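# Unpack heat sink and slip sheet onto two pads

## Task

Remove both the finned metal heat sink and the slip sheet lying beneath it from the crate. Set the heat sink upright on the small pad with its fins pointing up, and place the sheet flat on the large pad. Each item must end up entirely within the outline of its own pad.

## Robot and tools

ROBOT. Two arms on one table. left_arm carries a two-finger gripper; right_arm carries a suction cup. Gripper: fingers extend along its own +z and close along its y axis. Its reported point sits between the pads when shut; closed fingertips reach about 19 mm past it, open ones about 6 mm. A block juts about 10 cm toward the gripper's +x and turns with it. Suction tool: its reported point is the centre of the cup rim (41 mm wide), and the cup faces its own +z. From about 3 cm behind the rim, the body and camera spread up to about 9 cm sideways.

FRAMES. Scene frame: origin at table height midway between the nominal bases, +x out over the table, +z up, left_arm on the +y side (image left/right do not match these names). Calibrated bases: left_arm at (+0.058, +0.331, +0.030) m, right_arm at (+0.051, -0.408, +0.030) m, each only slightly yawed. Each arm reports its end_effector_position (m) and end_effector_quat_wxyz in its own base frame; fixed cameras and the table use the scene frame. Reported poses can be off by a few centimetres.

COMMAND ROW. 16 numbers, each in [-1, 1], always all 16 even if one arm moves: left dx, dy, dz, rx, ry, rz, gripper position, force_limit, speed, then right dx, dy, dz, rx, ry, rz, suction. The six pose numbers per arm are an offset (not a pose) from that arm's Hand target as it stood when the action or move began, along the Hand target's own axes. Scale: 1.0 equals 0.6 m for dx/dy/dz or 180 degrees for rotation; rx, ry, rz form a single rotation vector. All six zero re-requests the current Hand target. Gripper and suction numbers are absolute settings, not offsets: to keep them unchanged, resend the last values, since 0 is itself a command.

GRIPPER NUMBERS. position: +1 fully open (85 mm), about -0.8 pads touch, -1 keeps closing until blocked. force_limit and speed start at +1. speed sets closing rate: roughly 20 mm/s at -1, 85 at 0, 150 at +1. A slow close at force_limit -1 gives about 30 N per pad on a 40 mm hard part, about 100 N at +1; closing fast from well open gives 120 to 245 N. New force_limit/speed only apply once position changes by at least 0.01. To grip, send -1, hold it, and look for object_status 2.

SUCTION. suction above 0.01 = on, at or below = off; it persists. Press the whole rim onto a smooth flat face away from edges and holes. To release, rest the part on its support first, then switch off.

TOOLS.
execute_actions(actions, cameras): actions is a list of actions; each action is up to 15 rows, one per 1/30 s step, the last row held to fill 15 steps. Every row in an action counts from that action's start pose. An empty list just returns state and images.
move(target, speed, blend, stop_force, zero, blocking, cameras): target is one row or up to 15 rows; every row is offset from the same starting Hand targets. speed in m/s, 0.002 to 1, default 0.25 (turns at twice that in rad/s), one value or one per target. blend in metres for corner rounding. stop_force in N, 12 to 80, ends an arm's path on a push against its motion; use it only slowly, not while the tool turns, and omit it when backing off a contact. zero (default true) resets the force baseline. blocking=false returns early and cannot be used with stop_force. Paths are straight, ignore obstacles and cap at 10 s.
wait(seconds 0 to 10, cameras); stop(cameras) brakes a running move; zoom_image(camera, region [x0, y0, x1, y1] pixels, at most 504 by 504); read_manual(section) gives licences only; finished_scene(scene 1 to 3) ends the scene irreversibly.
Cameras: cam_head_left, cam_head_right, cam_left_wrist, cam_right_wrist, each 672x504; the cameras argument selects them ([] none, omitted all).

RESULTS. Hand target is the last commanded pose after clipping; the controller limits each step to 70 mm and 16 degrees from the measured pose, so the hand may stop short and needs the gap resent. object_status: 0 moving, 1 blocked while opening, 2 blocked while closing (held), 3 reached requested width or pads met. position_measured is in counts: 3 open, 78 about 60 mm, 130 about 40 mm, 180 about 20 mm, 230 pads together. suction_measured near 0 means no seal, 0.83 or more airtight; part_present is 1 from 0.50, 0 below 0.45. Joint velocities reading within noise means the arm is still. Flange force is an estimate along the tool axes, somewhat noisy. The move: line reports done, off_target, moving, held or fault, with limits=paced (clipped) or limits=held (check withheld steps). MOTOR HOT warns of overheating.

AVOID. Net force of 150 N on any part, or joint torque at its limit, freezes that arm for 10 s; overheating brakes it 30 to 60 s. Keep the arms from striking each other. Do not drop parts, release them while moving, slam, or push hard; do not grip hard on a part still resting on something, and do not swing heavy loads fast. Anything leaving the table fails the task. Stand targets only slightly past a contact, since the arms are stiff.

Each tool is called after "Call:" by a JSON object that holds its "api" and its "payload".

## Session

Call:
{"api": "execute_actions", "payload": {"actions": []}}

Call:
{"api": "zoom_image", "payload": {"camera": "cam_head_right", "region": [150, 270, 520, 420]}}

Call:
{"api": "zoom_image", "payload": {"camera": "cam_head_left", "region": [150, 270, 520, 420]}}

Scene clock: 0.00 s.
left_arm: end_effector_position=(+0.0885, -0.3702, +0.1445) position_measured=3 object_status=3 end_effector_quat_wxyz=(-0.012, +0.967, +0.124, +0.223) | right_arm: end_effector_position=(+0.7753, +0.2188, +0.3263) suction_measured=0.00 part_present=0 end_effector_quat_wxyz=(+0.349, -0.618, +0.684, +0.168)
Joint positions: left_arm=[-1.388 -0.048 -0.313 -0.465 -1.333 -1.381] | right_arm=[0.182 0.66 0.899 -0.662 -1.36 1.277]
Joint velocities: within noise
Flange force (N): no reading
Hand target: left_arm +0.0885, -0.3702, +0.1445; -0.012, +0.967, +0.124, +0.223 | right_arm +0.7753, +0.2188, +0.3263; +0.349, -0.618, +0.684, +0.168
camera_calibration:
cam_left_wrist: T_world_to_cam=[[0.196441, -0.976436, 0.0893515, -0.390334], [-0.976337, -0.203194, -0.0740193, 0.0372099], [0.0904308, -0.0726967, -0.993246, 0.236707], [0, 0, 0, 1]] pos_world=[0.0916012, -0.356367, 0.272739]
cam_right_wrist: T_world_to_cam=[[0.978198, -0.112879, 0.174318, -0.784594], [-0.0599689, -0.957159, -0.283286, 0.371897], [0.198827, 0.266657, -0.94306, 0.165844], [0, 0, 0, 1]] pos_world=[0.756817, 0.223176, 0.398523]

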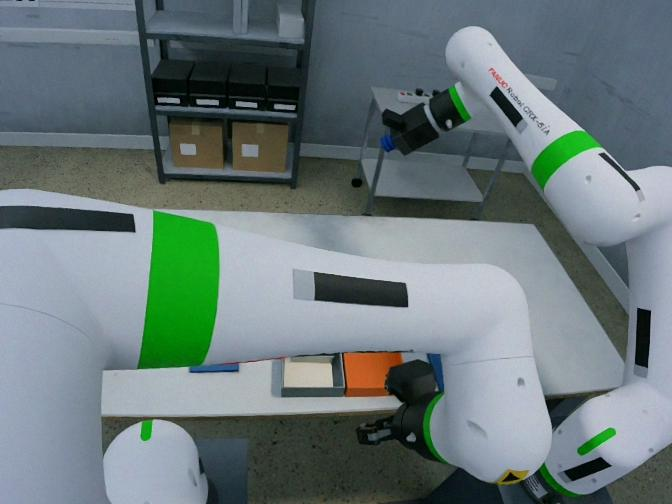

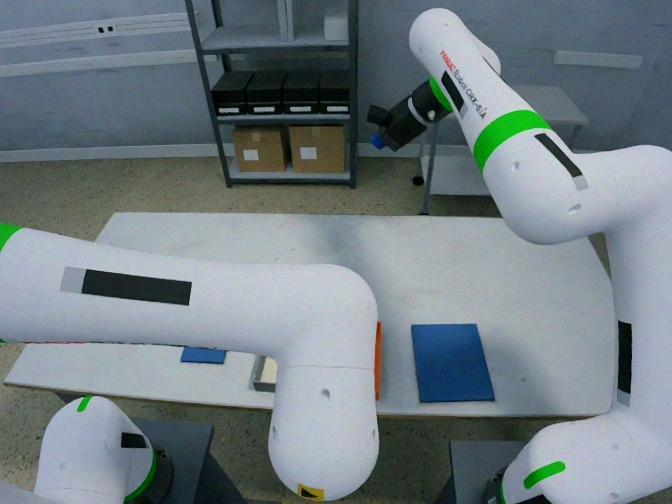

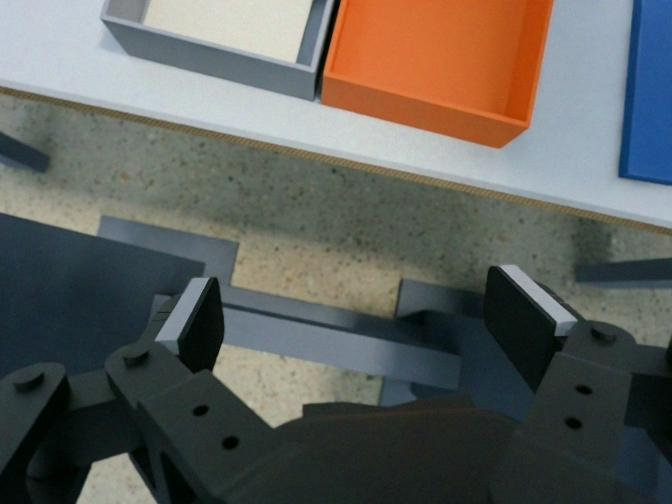

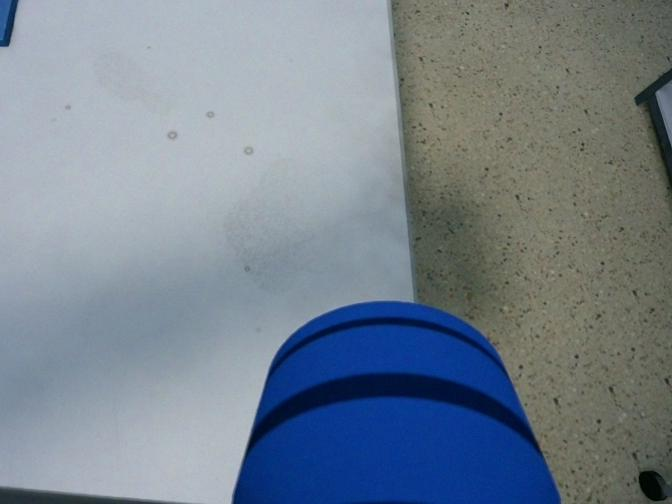

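Scaled by 1.362 from the camera's 672x504 image, which has a finer 960x720 frame.

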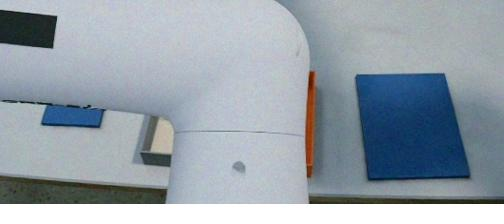

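Scaled by 1.362 from the camera's 672x504 image, which has a finer 960x720 frame.

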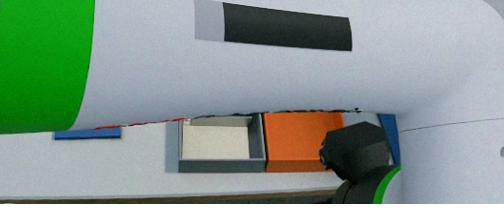

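Call:
{"api": "move", "payload": {"target": [0.408,-0.0352,0.0927,0.1029,-0.1147,-0.4113,0.65,-0.7,1,0.4057,0.6303,-0.3258,0.1199,0.249,0.441,0], "speed": 0.35}}

Call:
{"api": "zoom_image", "payload": {"camera": "cam_left_wrist", "region": [150, 50, 500, 350]}}

Scene clock: 5.83 s.
left_arm: end_effector_position=(+0.3201, -0.2882, +0.2002) position_measured=47 object_status=3 end_effector_quat_wxyz=(+0.000, +0.707, +0.707, +0.000) | right_arm: end_effector_position=(+0.3601, -0.0196, +0.2200) suction_measured=0.00 part_present=0 end_effector_quat_wxyz=(+0.000, +0.000, +1.000, +0.000)
Joint positions: left_arm=[-0.427 -0.028 -0.22 -0.001 -1.379 -1.144] | right_arm=[0.315 -0.216 -0.381 0 -1.406 -0.316]
Joint velocities: within noise
Flange force (N): left_arm=[-0.3 3.0 0.3] | right_arm=[4.0 -0.7 5.2]
Hand target: left_arm +0.3201, -0.2882, +0.2002; +0.000, +0.707, +0.707, +0.000 | right_arm +0.3601, -0.0196, +0.2200; +0.000, +0.000, +1.000, +0.000
Off the commanded pose: left_arm 0.000 m, 0 deg | right_arm 0.000 m, 0 deg.
move: done
camera_calibration:
cam_left_wrist: T_world_to_cam=[[0.997081, -0.0187876, 0.0740053, -0.337988], [-0.0447538, -0.929103, 0.367103, -0.311639], [0.0618616, -0.369343, -0.927232, 0.187484], [0, 0, 0, 1]] pos_world=[0.311456, -0.226648, 0.313257]
cam_right_wrist: T_world_to_cam=[[0.0291203, -0.997264, -0.0679398, -0.0091331], [-0.891158, -0.0566881, 0.450137, 0.244335], [-0.452757, 0.047437, -0.890371, 0.430391], [0, 0, 0, 1]] pos_world=[0.412869, -0.0156737, 0.272603]

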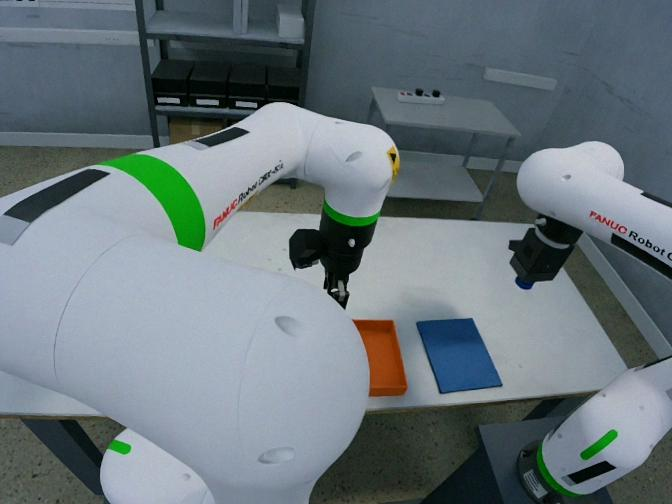

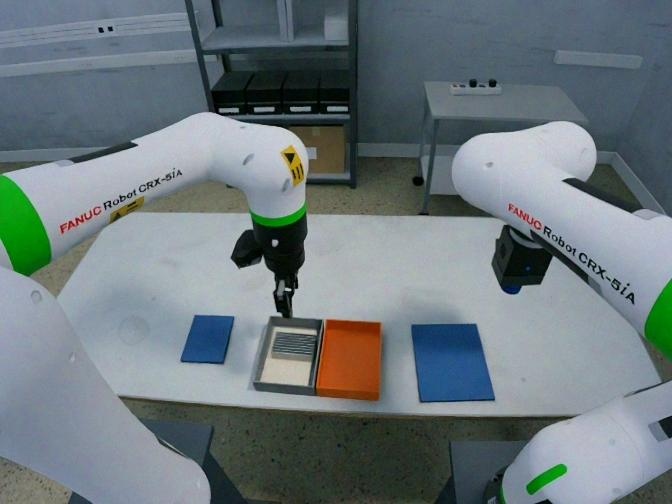

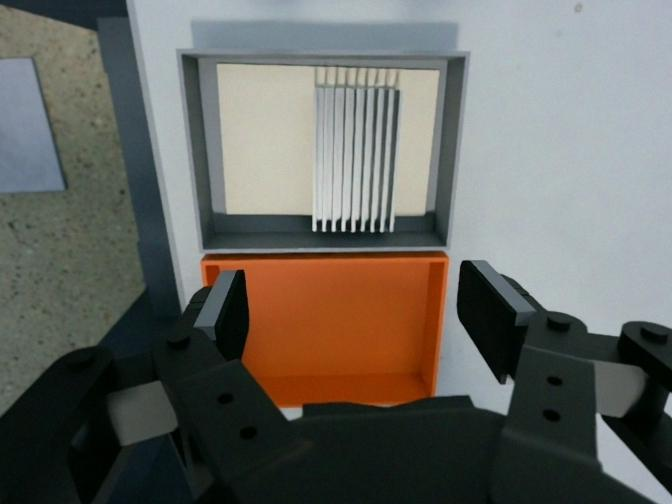

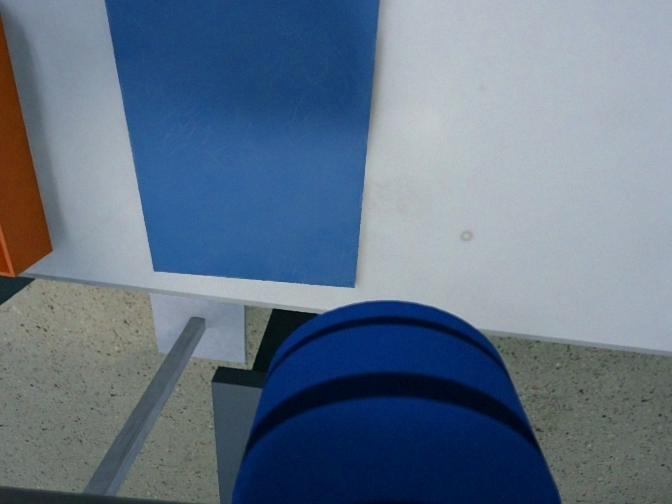

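Scaled by 1.440 from the camera's 672x504 image, which has a finer 960x720 frame.

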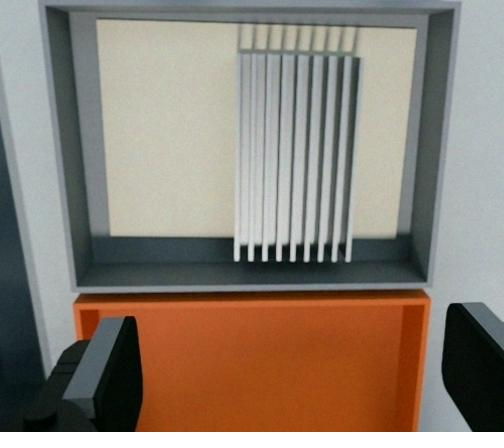

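Call:
{"api": "move", "payload": {"target": [0.025,0.0233,0.2583,0,0,0.012,0.65,-0.7,1,0,0,0,0,0,0,0], "speed": 0.25, "cameras": ["cam_left_wrist"]}}

Call:
{"api": "zoom_image", "payload": {"camera": "cam_left_wrist", "region": [200, 100, 500, 400]}}

Scene clock: 8.33 s.
left_arm: end_effector_position=(+0.3341, -0.2730, +0.0452) position_measured=47 object_status=3 end_effector_quat_wxyz=(+0.000, +0.720, +0.693, +0.000) | right_arm: end_effector_position=(+0.3601, -0.0196, +0.2200) suction_measured=0.00 part_present=0 end_effector_quat_wxyz=(+0.000, +0.000, +1.000, +0.000)
Joint positions: left_arm=[-0.38 0.125 -0.451 -0.001 -0.995 -1.229] | right_arm=[0.315 -0.216 -0.381 0 -1.406 -0.316]
Joint velocities: within noise
Flange force (N): left_arm=[-0.3 3.0 0.7] | right_arm=[4.2 -1.3 4.6]
Hand target: left_arm +0.3342, -0.2731, +0.0453; +0.000, +0.720, +0.693, +0.000 | right_arm +0.3601, -0.0196, +0.2200; +0.000, +0.000, +1.000, +0.000
Off the commanded pose: left_arm 0.000 m, 0 deg | right_arm 0.000 m, 0 deg.
move: done
camera_calibration:
cam_left_wrist: T_world_to_cam=[[0.995665, -0.0564541, 0.0739169, -0.349963], [-0.0797929, -0.926806, 0.366965, -0.22762], [0.04779, -0.371273, -0.927293, 0.0526905], [0, 0, 0, 1]] pos_world=[0.327765, -0.211154, 0.158256]
Images, in order (width x height): cam_left_wrist 672x504.

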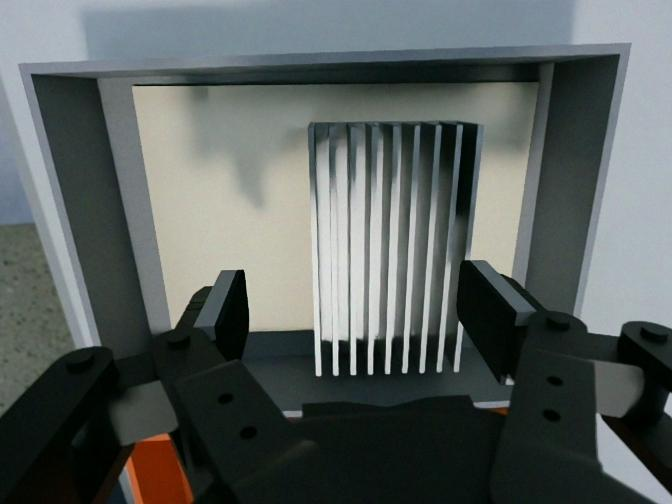

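Scaled by 1.680 from the camera's 672x504 image, which has a finer 960x720 frame.

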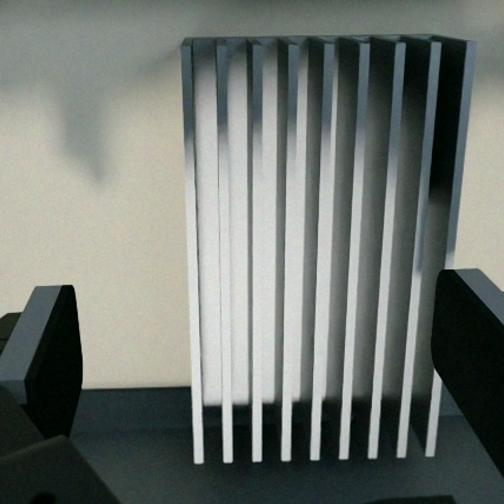

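Call:
{"api": "move", "payload": {"target": [[0.005,0.0258,0,0,0,0,0.65,-0.7,1,0,0,0,0,0,0,0],[0.005,0.0258,0.0283,0,0,0,0.65,-0.7,1,0,0,0,0,0,0,0]], "speed": 0.15, "cameras": ["cam_left_wrist"]}}

Call:
{"api": "zoom_image", "payload": {"camera": "cam_left_wrist", "region": [200, 100, 500, 400]}}

Scene clock: 10.97 s.
left_arm: end_effector_position=(+0.3498, -0.2706, +0.0283) position_measured=47 object_status=3 end_effector_quat_wxyz=(+0.000, +0.720, +0.694, +0.000) | right_arm: end_effector_position=(+0.3601, -0.0196, +0.2200) suction_measured=0.00 part_present=0 end_effector_quat_wxyz=(+0.000, +0.000, +1.000, +0.000)
Joint positions: left_arm=[-0.361 0.175 -0.439 -0.001 -0.956 -1.247] | right_arm=[0.315 -0.216 -0.381 0 -1.406 -0.316]
Joint velocities: within noise
Flange force (N): left_arm=[-0.6 3.4 1.2] | right_arm=[4.7 0.2 4.5]
Hand target: left_arm +0.3498, -0.2706, +0.0283; +0.000, +0.720, +0.693, +0.000 | right_arm +0.3601, -0.0196, +0.2200; +0.000, +0.000, +1.000, +0.000
Off the commanded pose: left_arm 0.000 m, 0 deg | right_arm 0.000 m, 0 deg.
move: done
camera_calibration:
cam_left_wrist: T_world_to_cam=[[0.995669, -0.0563071, 0.0739799, -0.364096], [-0.0796883, -0.926747, 0.367137, -0.21809], [0.0478882, -0.371442, -0.92722, 0.0370487], [0, 0, 0, 1]] pos_world=[0.343366, -0.208854, 0.141357]
Images, in order (width x height): cam_left_wrist 672x504.

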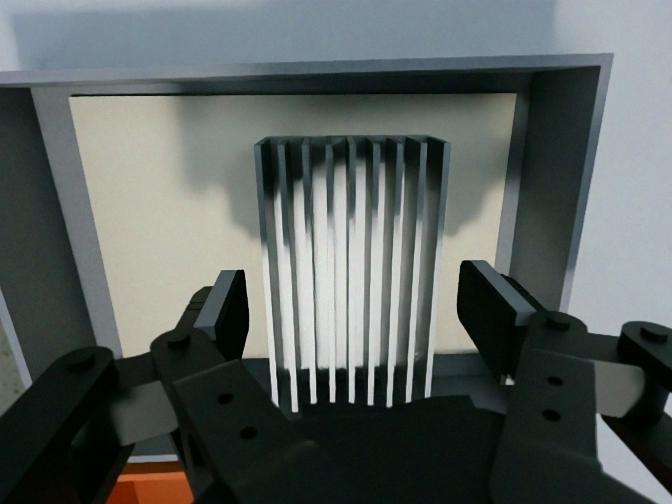

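Scaled by 1.680 from the camera's 672x504 image, which has a finer 960x720 frame.

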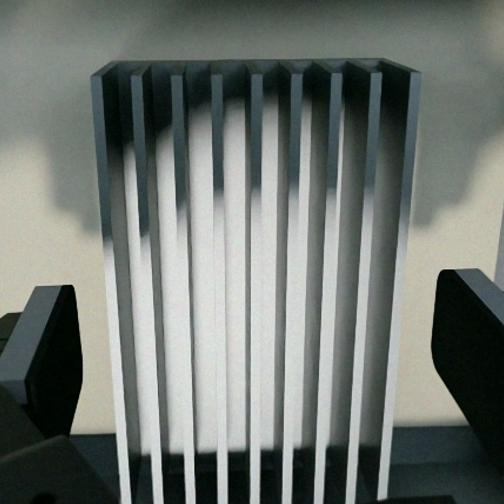

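Call:
{"api": "move", "payload": {"target": [[0,0.001,0.0402,0,0,0,0.65,-0.7,1,0,0,0,0,0,0,0],[0,0.001,0.0402,0,0,0,-1,-0.7,-1,0,0,0,0,0,0,0],[0,0.001,-0.0095,0,0,0,-1,-0.7,-1,0,0,0,0,0,0,0],[0,0.001,-0.1195,0,0,0,-1,-0.7,-1,0,0,0,0,0,0,0],[0.3741,0.0303,-0.1195,0,0,-0.5178,-1,-0.7,-1,0,0,0,0,0,0,0]], "speed": [0.1,0.1,0.06,0.2,0.35]}}

Call:
{"api": "zoom_image", "payload": {"camera": "cam_left_wrist", "region": [120, 0, 560, 440]}}

Scene clock: 20.03 s.
left_arm: end_effector_position=(+0.3764, -0.0472, +0.1002) position_measured=78 object_status=2 end_effector_quat_wxyz=(+0.000, -0.009, +1.000, +0.000) | right_arm: end_effector_position=(+0.3601, -0.0196, +0.2200) suction_measured=0.00 part_present=0 end_effector_quat_wxyz=(+0.000, +0.000, +1.000, +0.000)
Joint positions: left_arm=[0.225 -0.082 -0.517 -0.001 -1.136 -0.207] | right_arm=[0.315 -0.216 -0.381 0 -1.406 -0.316]
Joint velocities: within noise
Flange force (N): left_arm=[-3.6 1.0 2.3] | right_arm=[5.0 -0.6 5.2]
Hand target: left_arm +0.3765, -0.0471, +0.1002; +0.000, -0.009, +1.000, +0.000 | right_arm +0.3601, -0.0196, +0.2200; +0.000, +0.000, +1.000, +0.000
Off the commanded pose: left_arm 0.000 m, 0 deg | right_arm 0.000 m, 0 deg.
move: done
camera_calibration:
cam_left_wrist: T_world_to_cam=[[0.00045734, 0.997231, 0.0743617, 0.0408475], [0.929307, -0.0278861, 0.368253, -0.372632], [0.369307, 0.0689365, -0.926747, 0.0852181], [0, 0, 0, 1]] pos_world=[0.3148, -0.0570003, 0.213161]
cam_right_wrist: T_world_to_cam=[[0.0291215, -0.997264, -0.0679372, -0.00913433], [-0.891198, -0.0566838, 0.450058, 0.244373], [-0.452678, 0.0474391, -0.890411, 0.430369], [0, 0, 0, 1]] pos_world=[0.412869, -0.0156737, 0.272603]

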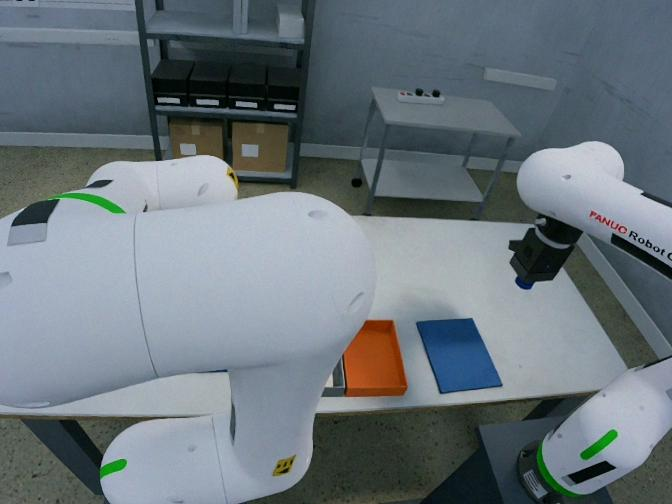

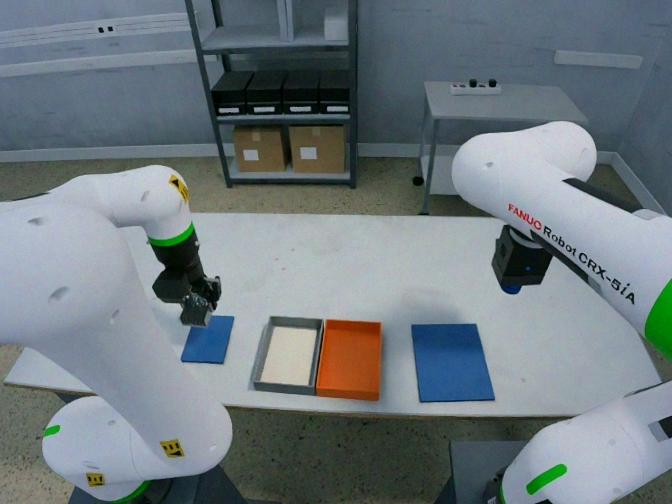

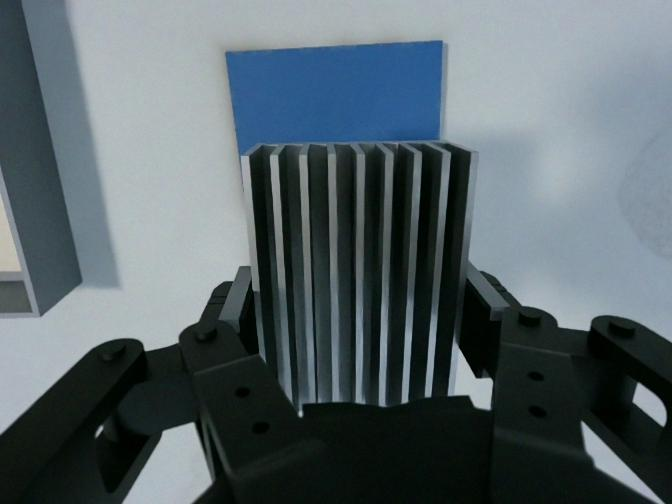

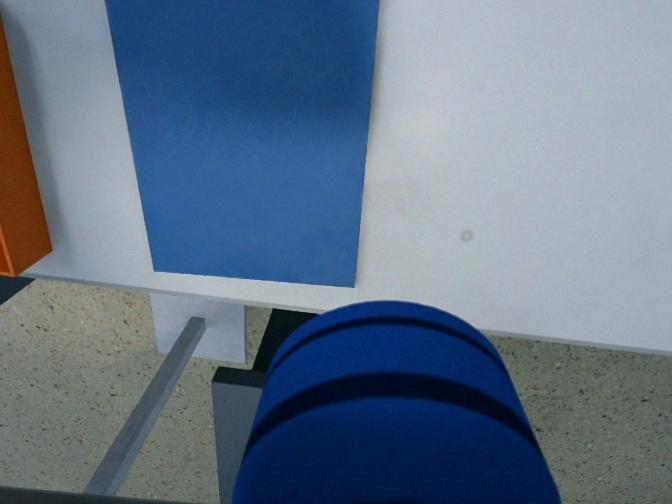

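Scaled by 1.145 from the camera's 672x504 image, which has a finer 960x720 frame.

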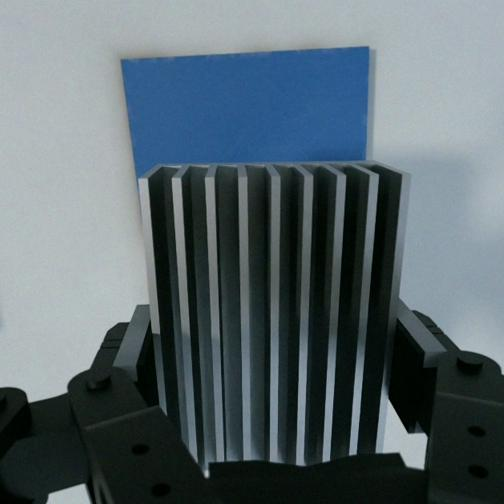

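Call:
{"api": "move", "payload": {"target": [0.0058,0.0067,0.13,0,0,-0.0094,-1,-0.7,-1,0.02,0.7967,0.2,0,0,0.0183,0], "speed": 0.35}}

Call:
{"api": "zoom_image", "payload": {"camera": "cam_left_wrist", "region": [120, 0, 560, 440]}}

Scene clock: 24.27 s.
left_arm: end_effector_position=(+0.3730, -0.0431, +0.0222) position_measured=78 object_status=2 end_effector_quat_wxyz=(+0.000, -0.024, +1.000, +0.000) | right_arm: end_effector_position=(+0.3487, +0.4584, +0.0999) suction_measured=0.00 part_present=0 end_effector_quat_wxyz=(+0.000, +0.029, +1.000, +0.000)
Joint positions: left_arm=[0.238 0.024 -0.626 -0.001 -0.92 -0.19] | right_arm=[1.149 0.412 0.016 0.001 -1.175 -1.207]
Joint velocities: within noise
Flange force (N): left_arm=[-3.0 1.9 3.3] | right_arm=[1.7 -6.0 3.3]
Hand target: left_arm +0.3730, -0.0431, +0.0222; +0.000, -0.024, +1.000, +0.000 | right_arm +0.3486, +0.4584, +0.0999; +0.000, +0.029, +1.000, +0.000
Off the commanded pose: left_arm 0.000 m, 0 deg | right_arm 0.000 m, 0 deg.
move: done
camera_calibration:
cam_left_wrist: T_world_to_cam=[[-0.0288554, 0.996799, 0.0745545, 0.0534759], [0.929717, -0.000631196, 0.368275, -0.339617], [0.367143, 0.0799413, -0.926723, 0.0151893], [0, 0, 0, 1]] pos_world=[0.311714, -0.0547334, 0.135162]
cam_right_wrist: T_world_to_cam=[[-0.0283458, -0.997283, -0.0679898, 0.479822], [-0.892981, -0.00530182, 0.450063, 0.292328], [-0.4492, 0.073471, -0.890405, 0.282507], [0, 0, 0, 1]] pos_world=[0.401546, 0.459312, 0.152603]

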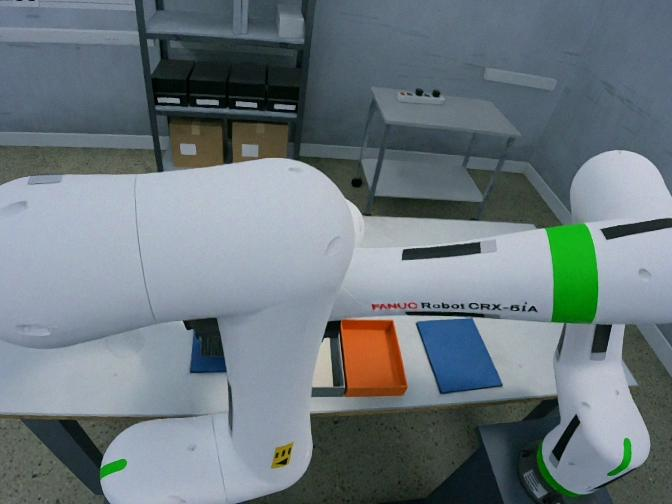

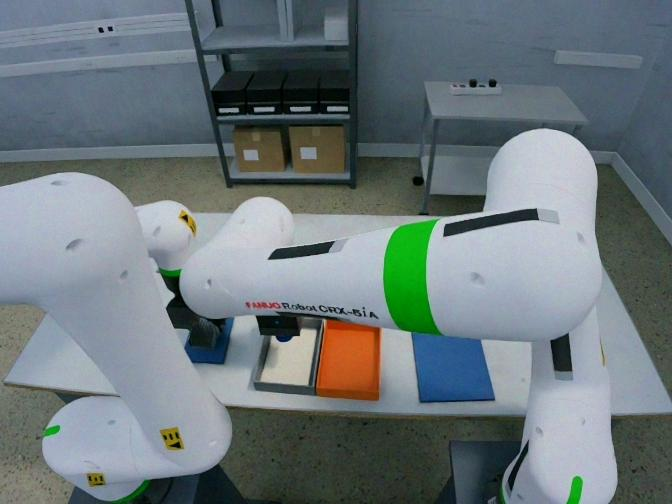

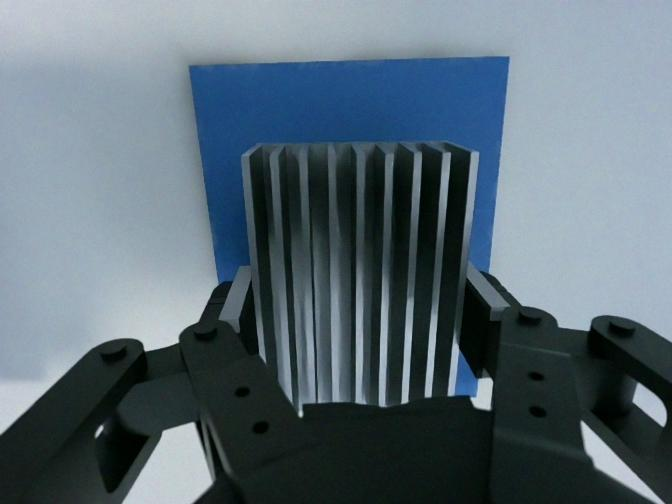

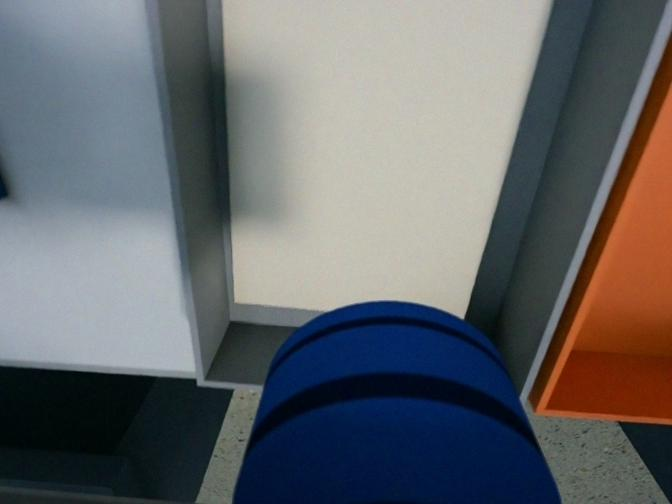

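Scaled by 1.145 from the camera's 672x504 image, which has a finer 960x720 frame.

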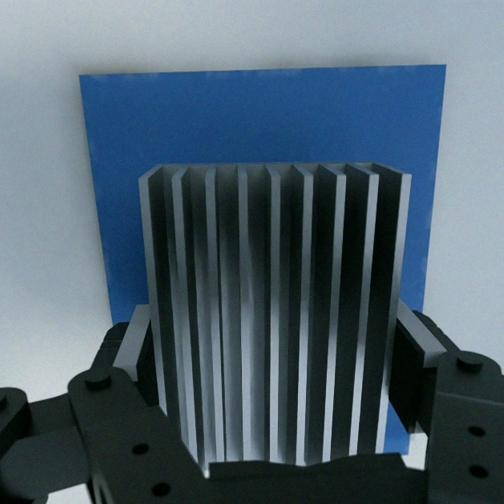

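Call:
{"api": "move", "payload": {"target": [[-0.005,0,0.0203,0,0,0,-1,-0.7,-1,0.0087,0.0045,0.17,0,0,0,1],[-0.005,0,0.0437,0,0,0,-1,-0.7,-1,0.0087,0.0045,0.225,0,0,0,1]], "speed": [0.1,0.012], "stop_force": 12}}

Scene clock: 30.00 s.
left_arm: end_effector_position=(+0.3759, -0.0429, +0.0066) position_measured=78 object_status=2 end_effector_quat_wxyz=(+0.000, -0.024, +1.000, +0.000) | right_arm: end_effector_position=(+0.3437, +0.4615, -0.0298) suction_measured=0.90 part_present=1 end_effector_quat_wxyz=(+0.000, +0.029, +1.000, +0.000)
Joint positions: left_arm=[0.236 0.061 -0.634 -0.001 -0.876 -0.188] | right_arm=[1.159 0.571 -0.093 0.001 -0.907 -1.218]
Joint velocities: within noise
Flange force (N): left_arm=[5.5 6.4 -25.1] | right_arm=[4.2 -7.5 -17.9]
Hand target: left_arm +0.3759, -0.0429, +0.0066; +0.000, -0.024, +1.000, +0.000 (not the last commanded pose) | right_arm +0.3436, +0.4615, -0.0298; +0.000, +0.029, +1.000, +0.000 (not the last commanded pose)
Off the commanded pose: left_arm 0.011 m, 0 deg | right_arm 0.005 m, 0 deg.
move: contact (left_arm, right_arm); path passed 1 of 2 targets
camera_calibration:
cam_left_wrist: T_world_to_cam=[[-0.0289112, 0.996807, 0.0744282, 0.0546518], [0.929749, -0.000525494, 0.368194, -0.336691], [0.367058, 0.0798445, -0.926765, -0.000258017], [0, 0, 0, 1]] pos_world=[0.314713, -0.0546337, 0.119661]
cam_right_wrist: T_world_to_cam=[[-0.0280231, -0.997289, -0.0680377, 0.473729], [-0.89305, -0.00560081, 0.449922, 0.346421], [-0.449084, 0.0733693, -0.890472, 0.164557], [0, 0, 0, 1]] pos_world=[0.396547, 0.462312, 0.0229023]

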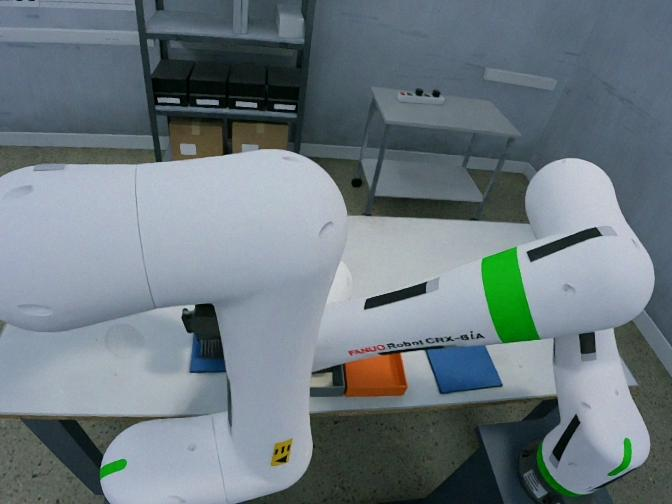

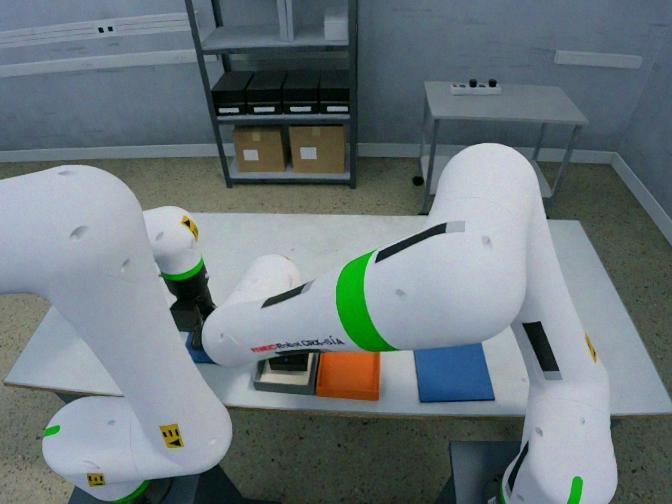

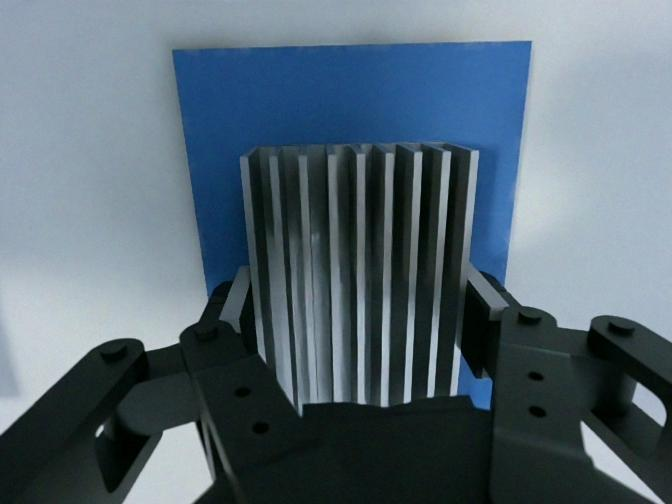

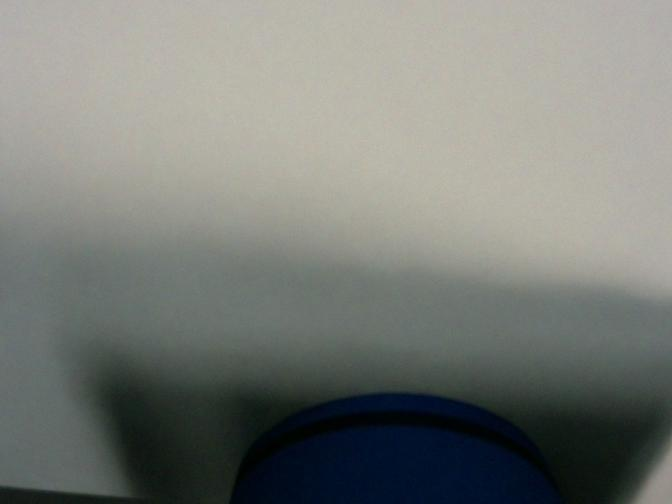

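Call:
{"api": "execute_actions", "payload": {"actions": [], "cameras": ["cam_left_wrist"]}}

Scene clock: 33.93 s.
left_arm: end_effector_position=(+0.3759, -0.0429, +0.0066) position_measured=78 object_status=2 end_effector_quat_wxyz=(+0.000, -0.024, +1.000, +0.000) | right_arm: end_effector_position=(+0.3436, +0.4615, -0.0298) suction_measured=0.90 part_present=1 end_effector_quat_wxyz=(+0.000, +0.029, +1.000, +0.000)
Joint positions: left_arm=[0.236 0.061 -0.634 -0.001 -0.876 -0.188] | right_arm=[1.159 0.571 -0.093 0.001 -0.907 -1.218]
Joint velocities: within noise
Flange force (N): left_arm=[5.9 6.4 -24.8] | right_arm=[4.2 -7.9 -18.2]
Hand target: left_arm +0.3759, -0.0429, +0.0066; +0.000, -0.024, +1.000, +0.000 (not the last commanded pose) | right_arm +0.3436, +0.4615, -0.0298; +0.000, +0.029, +1.000, +0.000 (not the last commanded pose)
Off the commanded pose: left_arm 0.011 m, 0 deg | right_arm 0.005 m, 0 deg.
camera_calibration:
cam_left_wrist: T_world_to_cam=[[-0.0289112, 0.996807, 0.0744282, 0.0546518], [0.929749, -0.000525494, 0.368194, -0.336691], [0.367058, 0.0798445, -0.926765, -0.000258017], [0, 0, 0, 1]] pos_world=[0.314713, -0.0546337, 0.119661]
Images, in order (width x height): cam_left_wrist 672x504.

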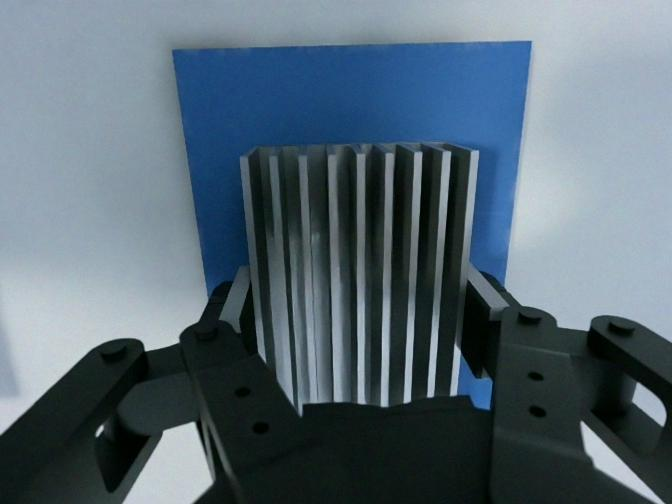

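Call:
{"api": "execute_actions", "payload": {"actions": [[[0,0,0,0,0,0,0.7,-0.7,-1,0,0,0,0,0,0,1]]], "cameras": ["cam_left_wrist"]}}

Call:
{"api": "wait", "payload": {"seconds": 0.6, "cameras": ["cam_left_wrist"]}}

Scene clock: 36.73 s.
left_arm: end_effector_position=(+0.3759, -0.0429, +0.0066) position_measured=41 object_status=0 end_effector_quat_wxyz=(+0.000, -0.024, +1.000, +0.000) | right_arm: end_effector_position=(+0.3436, +0.4615, -0.0298) suction_measured=0.90 part_present=1 end_effector_quat_wxyz=(+0.000, +0.029, +1.000, +0.000)
Joint positions: left_arm=[0.236 0.061 -0.634 -0.001 -0.876 -0.188] | right_arm=[1.159 0.571 -0.093 0.001 -0.907 -1.218]
Joint velocities: within noise
Flange force (N): left_arm=[-2.6 1.4 1.5] | right_arm=[4.1 -7.7 -18.1]
Hand target: left_arm +0.3759, -0.0429, +0.0066; +0.000, -0.024, +1.000, +0.000 | right_arm +0.3436, +0.4615, -0.0298; +0.000, +0.029, +1.000, +0.000
Off the commanded pose: left_arm 0.000 m, 0 deg | right_arm 0.000 m, 0 deg.
Step readings (end_effector_position of left_arm | right_arm):
0: (+0.3759, -0.0429, +0.0066) | (+0.3436, +0.4615, -0.0298)
1: (+0.3759, -0.0429, +0.0066) | (+0.3436, +0.4615, -0.0298)
2: (+0.3759, -0.0429, +0.0066) | (+0.3436, +0.4615, -0.0298)
4: (+0.3759, -0.0429, +0.0066) | (+0.3436, +0.4615, -0.0298)
8: (+0.3759, -0.0429, +0.0066) | (+0.3436, +0.4615, -0.0298)
15: (+0.3759, -0.0429, +0.0066) | (+0.3436, +0.4615, -0.0298)
camera_calibration:
cam_left_wrist: T_world_to_cam=[[-0.0289112, 0.996807, 0.0744282, 0.0546518], [0.929749, -0.000525494, 0.368194, -0.336691], [0.367058, 0.0798445, -0.926765, -0.000258017], [0, 0, 0, 1]] pos_world=[0.314713, -0.0546337, 0.119661]
Images, in order (width x height): cam_left_wrist 672x504.

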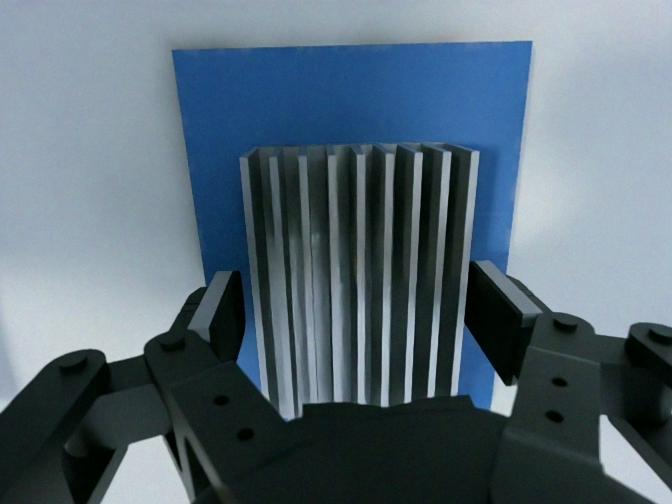

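Scene clock: 37.33 s.
left_arm: end_effector_position=(+0.3759, -0.0429, +0.0066) position_measured=41 object_status=3 end_effector_quat_wxyz=(+0.000, -0.024, +1.000, +0.000) | right_arm: end_effector_position=(+0.3436, +0.4615, -0.0298) suction_measured=0.90 part_present=1 end_effector_quat_wxyz=(+0.000, +0.029, +1.000, +0.000)
Joint positions: left_arm=[0.236 0.061 -0.634 -0.001 -0.876 -0.188] | right_arm=[1.159 0.571 -0.093 0.001 -0.907 -1.218]
Joint velocities: within noise
Flange force (N): left_arm=[-2.8 1.2 1.5] | right_arm=[3.9 -7.9 -18.0]
Hand target: left_arm +0.3759, -0.0429, +0.0066; +0.000, -0.024, +1.000, +0.000 | right_arm +0.3436, +0.4615, -0.0298; +0.000, +0.029, +1.000, +0.000
Off the commanded pose: left_arm 0.000 m, 0 deg | right_arm 0.000 m, 0 deg.
wait: 0.60 s; at rest by 0.17 s
camera_calibration:
cam_left_wrist: T_world_to_cam=[[-0.0289112, 0.996807, 0.0744282, 0.0546518], [0.929749, -0.000525494, 0.368194, -0.336691], [0.367058, 0.0798445, -0.926765, -0.000258017], [0, 0, 0, 1]] pos_world=[0.314713, -0.0546337, 0.119661]
Images, in order (width x height): cam_left_wrist 672x504.

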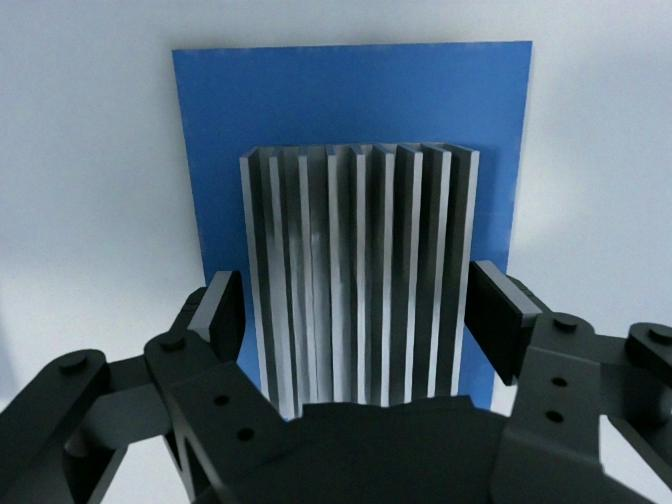

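Call:
{"api": "move", "payload": {"target": [[0,0,-0.06,0,0,0,0.7,-0.7,-1,0,0,-0.06,0,0,0,1],[0,0,-0.3,0,0,0,0.7,-0.7,-1,0,0,-0.25,0,0,0,1],[0,0,-0.3,0,0,0,0.7,-0.7,-1,-0.0066,-0.6505,-0.25,0,0,-0.007,1]], "speed": [0.07,0.2,0.35], "blend": [0,0.02,0]}}

Scene clock: 40.67 s.
left_arm: end_effector_position=(+0.3759, -0.0431, +0.1866) position_measured=41 object_status=3 end_effector_quat_wxyz=(+0.000, -0.024, +1.000, +0.000) | right_arm: end_effector_position=(+0.3248, +0.0716, +0.1203) suction_measured=0.90 part_present=1 end_effector_quat_wxyz=(+0.000, +0.018, +1.000, +0.000)
Joint positions: left_arm=[0.236 -0.159 -0.372 -0.001 -1.358 -0.189] | right_arm=[0.619 -0.219 -0.626 0.001 -1.164 -0.656]
Joint velocities: within noise
Flange force (N): left_arm=[-2.9 1.1 0.6] | right_arm=[4.3 -2.1 5.0]
Hand target: left_arm +0.3759, -0.0431, +0.1866; +0.000, -0.024, +1.000, +0.000 | right_arm +0.3248, +0.0716, +0.1203; +0.000, +0.018, +1.000, +0.000
Off the commanded pose: left_arm 0.000 m, 0 deg | right_arm 0.000 m, 0 deg.
move: done
camera_calibration:
cam_left_wrist: T_world_to_cam=[[-0.0289112, 0.996807, 0.0744282, 0.0413544], [0.929749, -0.000525494, 0.368194, -0.402966], [0.367058, 0.0798445, -0.926765, 0.166568], [0, 0, 0, 1]] pos_world=[0.314713, -0.0547337, 0.299661]
cam_right_wrist: T_world_to_cam=[[-0.00612036, -0.99766, -0.0680921, 0.0875898], [-0.892698, -0.0252334, 0.449949, 0.261138], [-0.450615, 0.0635395, -0.890455, 0.319429], [0, 0, 0, 1]] pos_world=[0.377593, 0.0736779, 0.172902]

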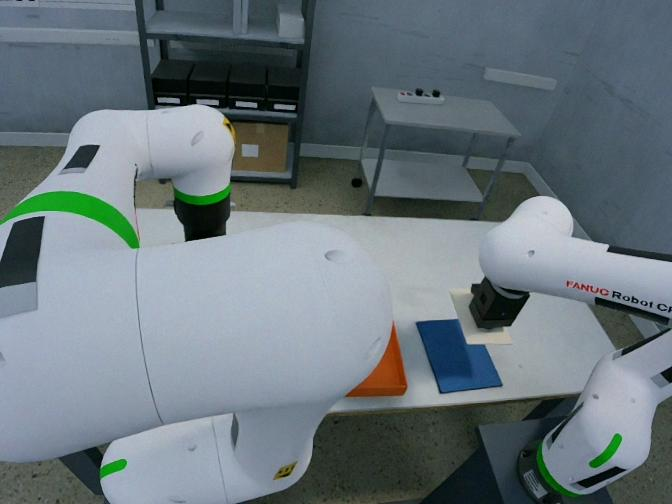

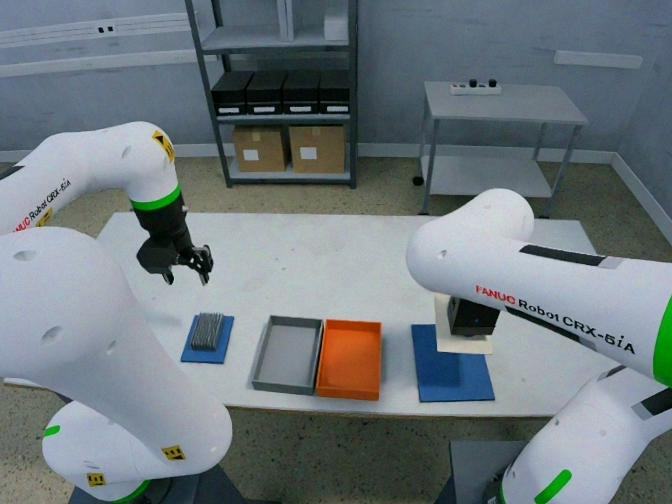

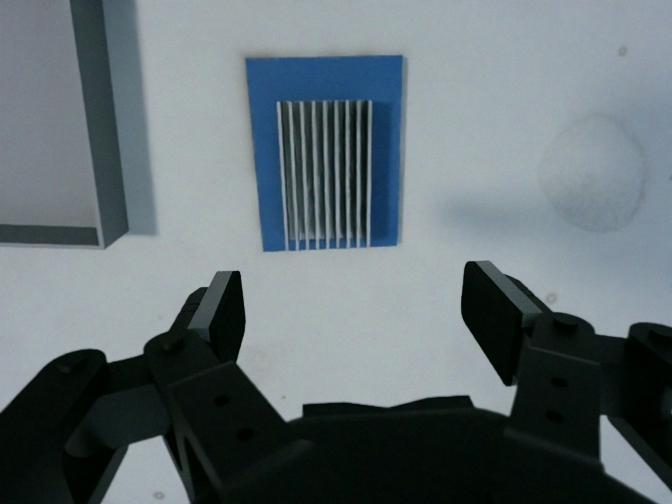

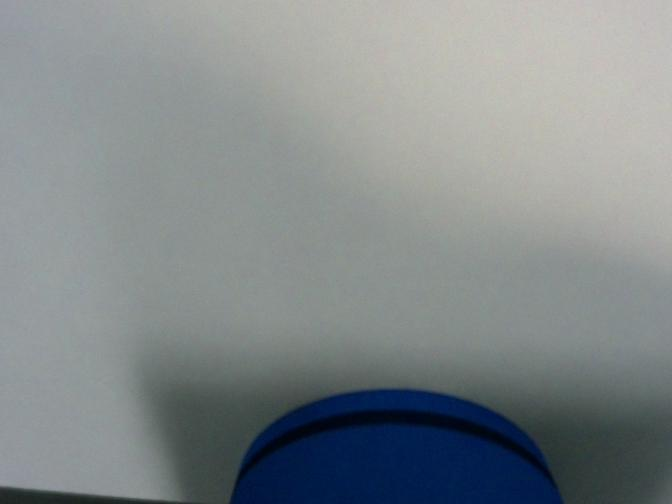

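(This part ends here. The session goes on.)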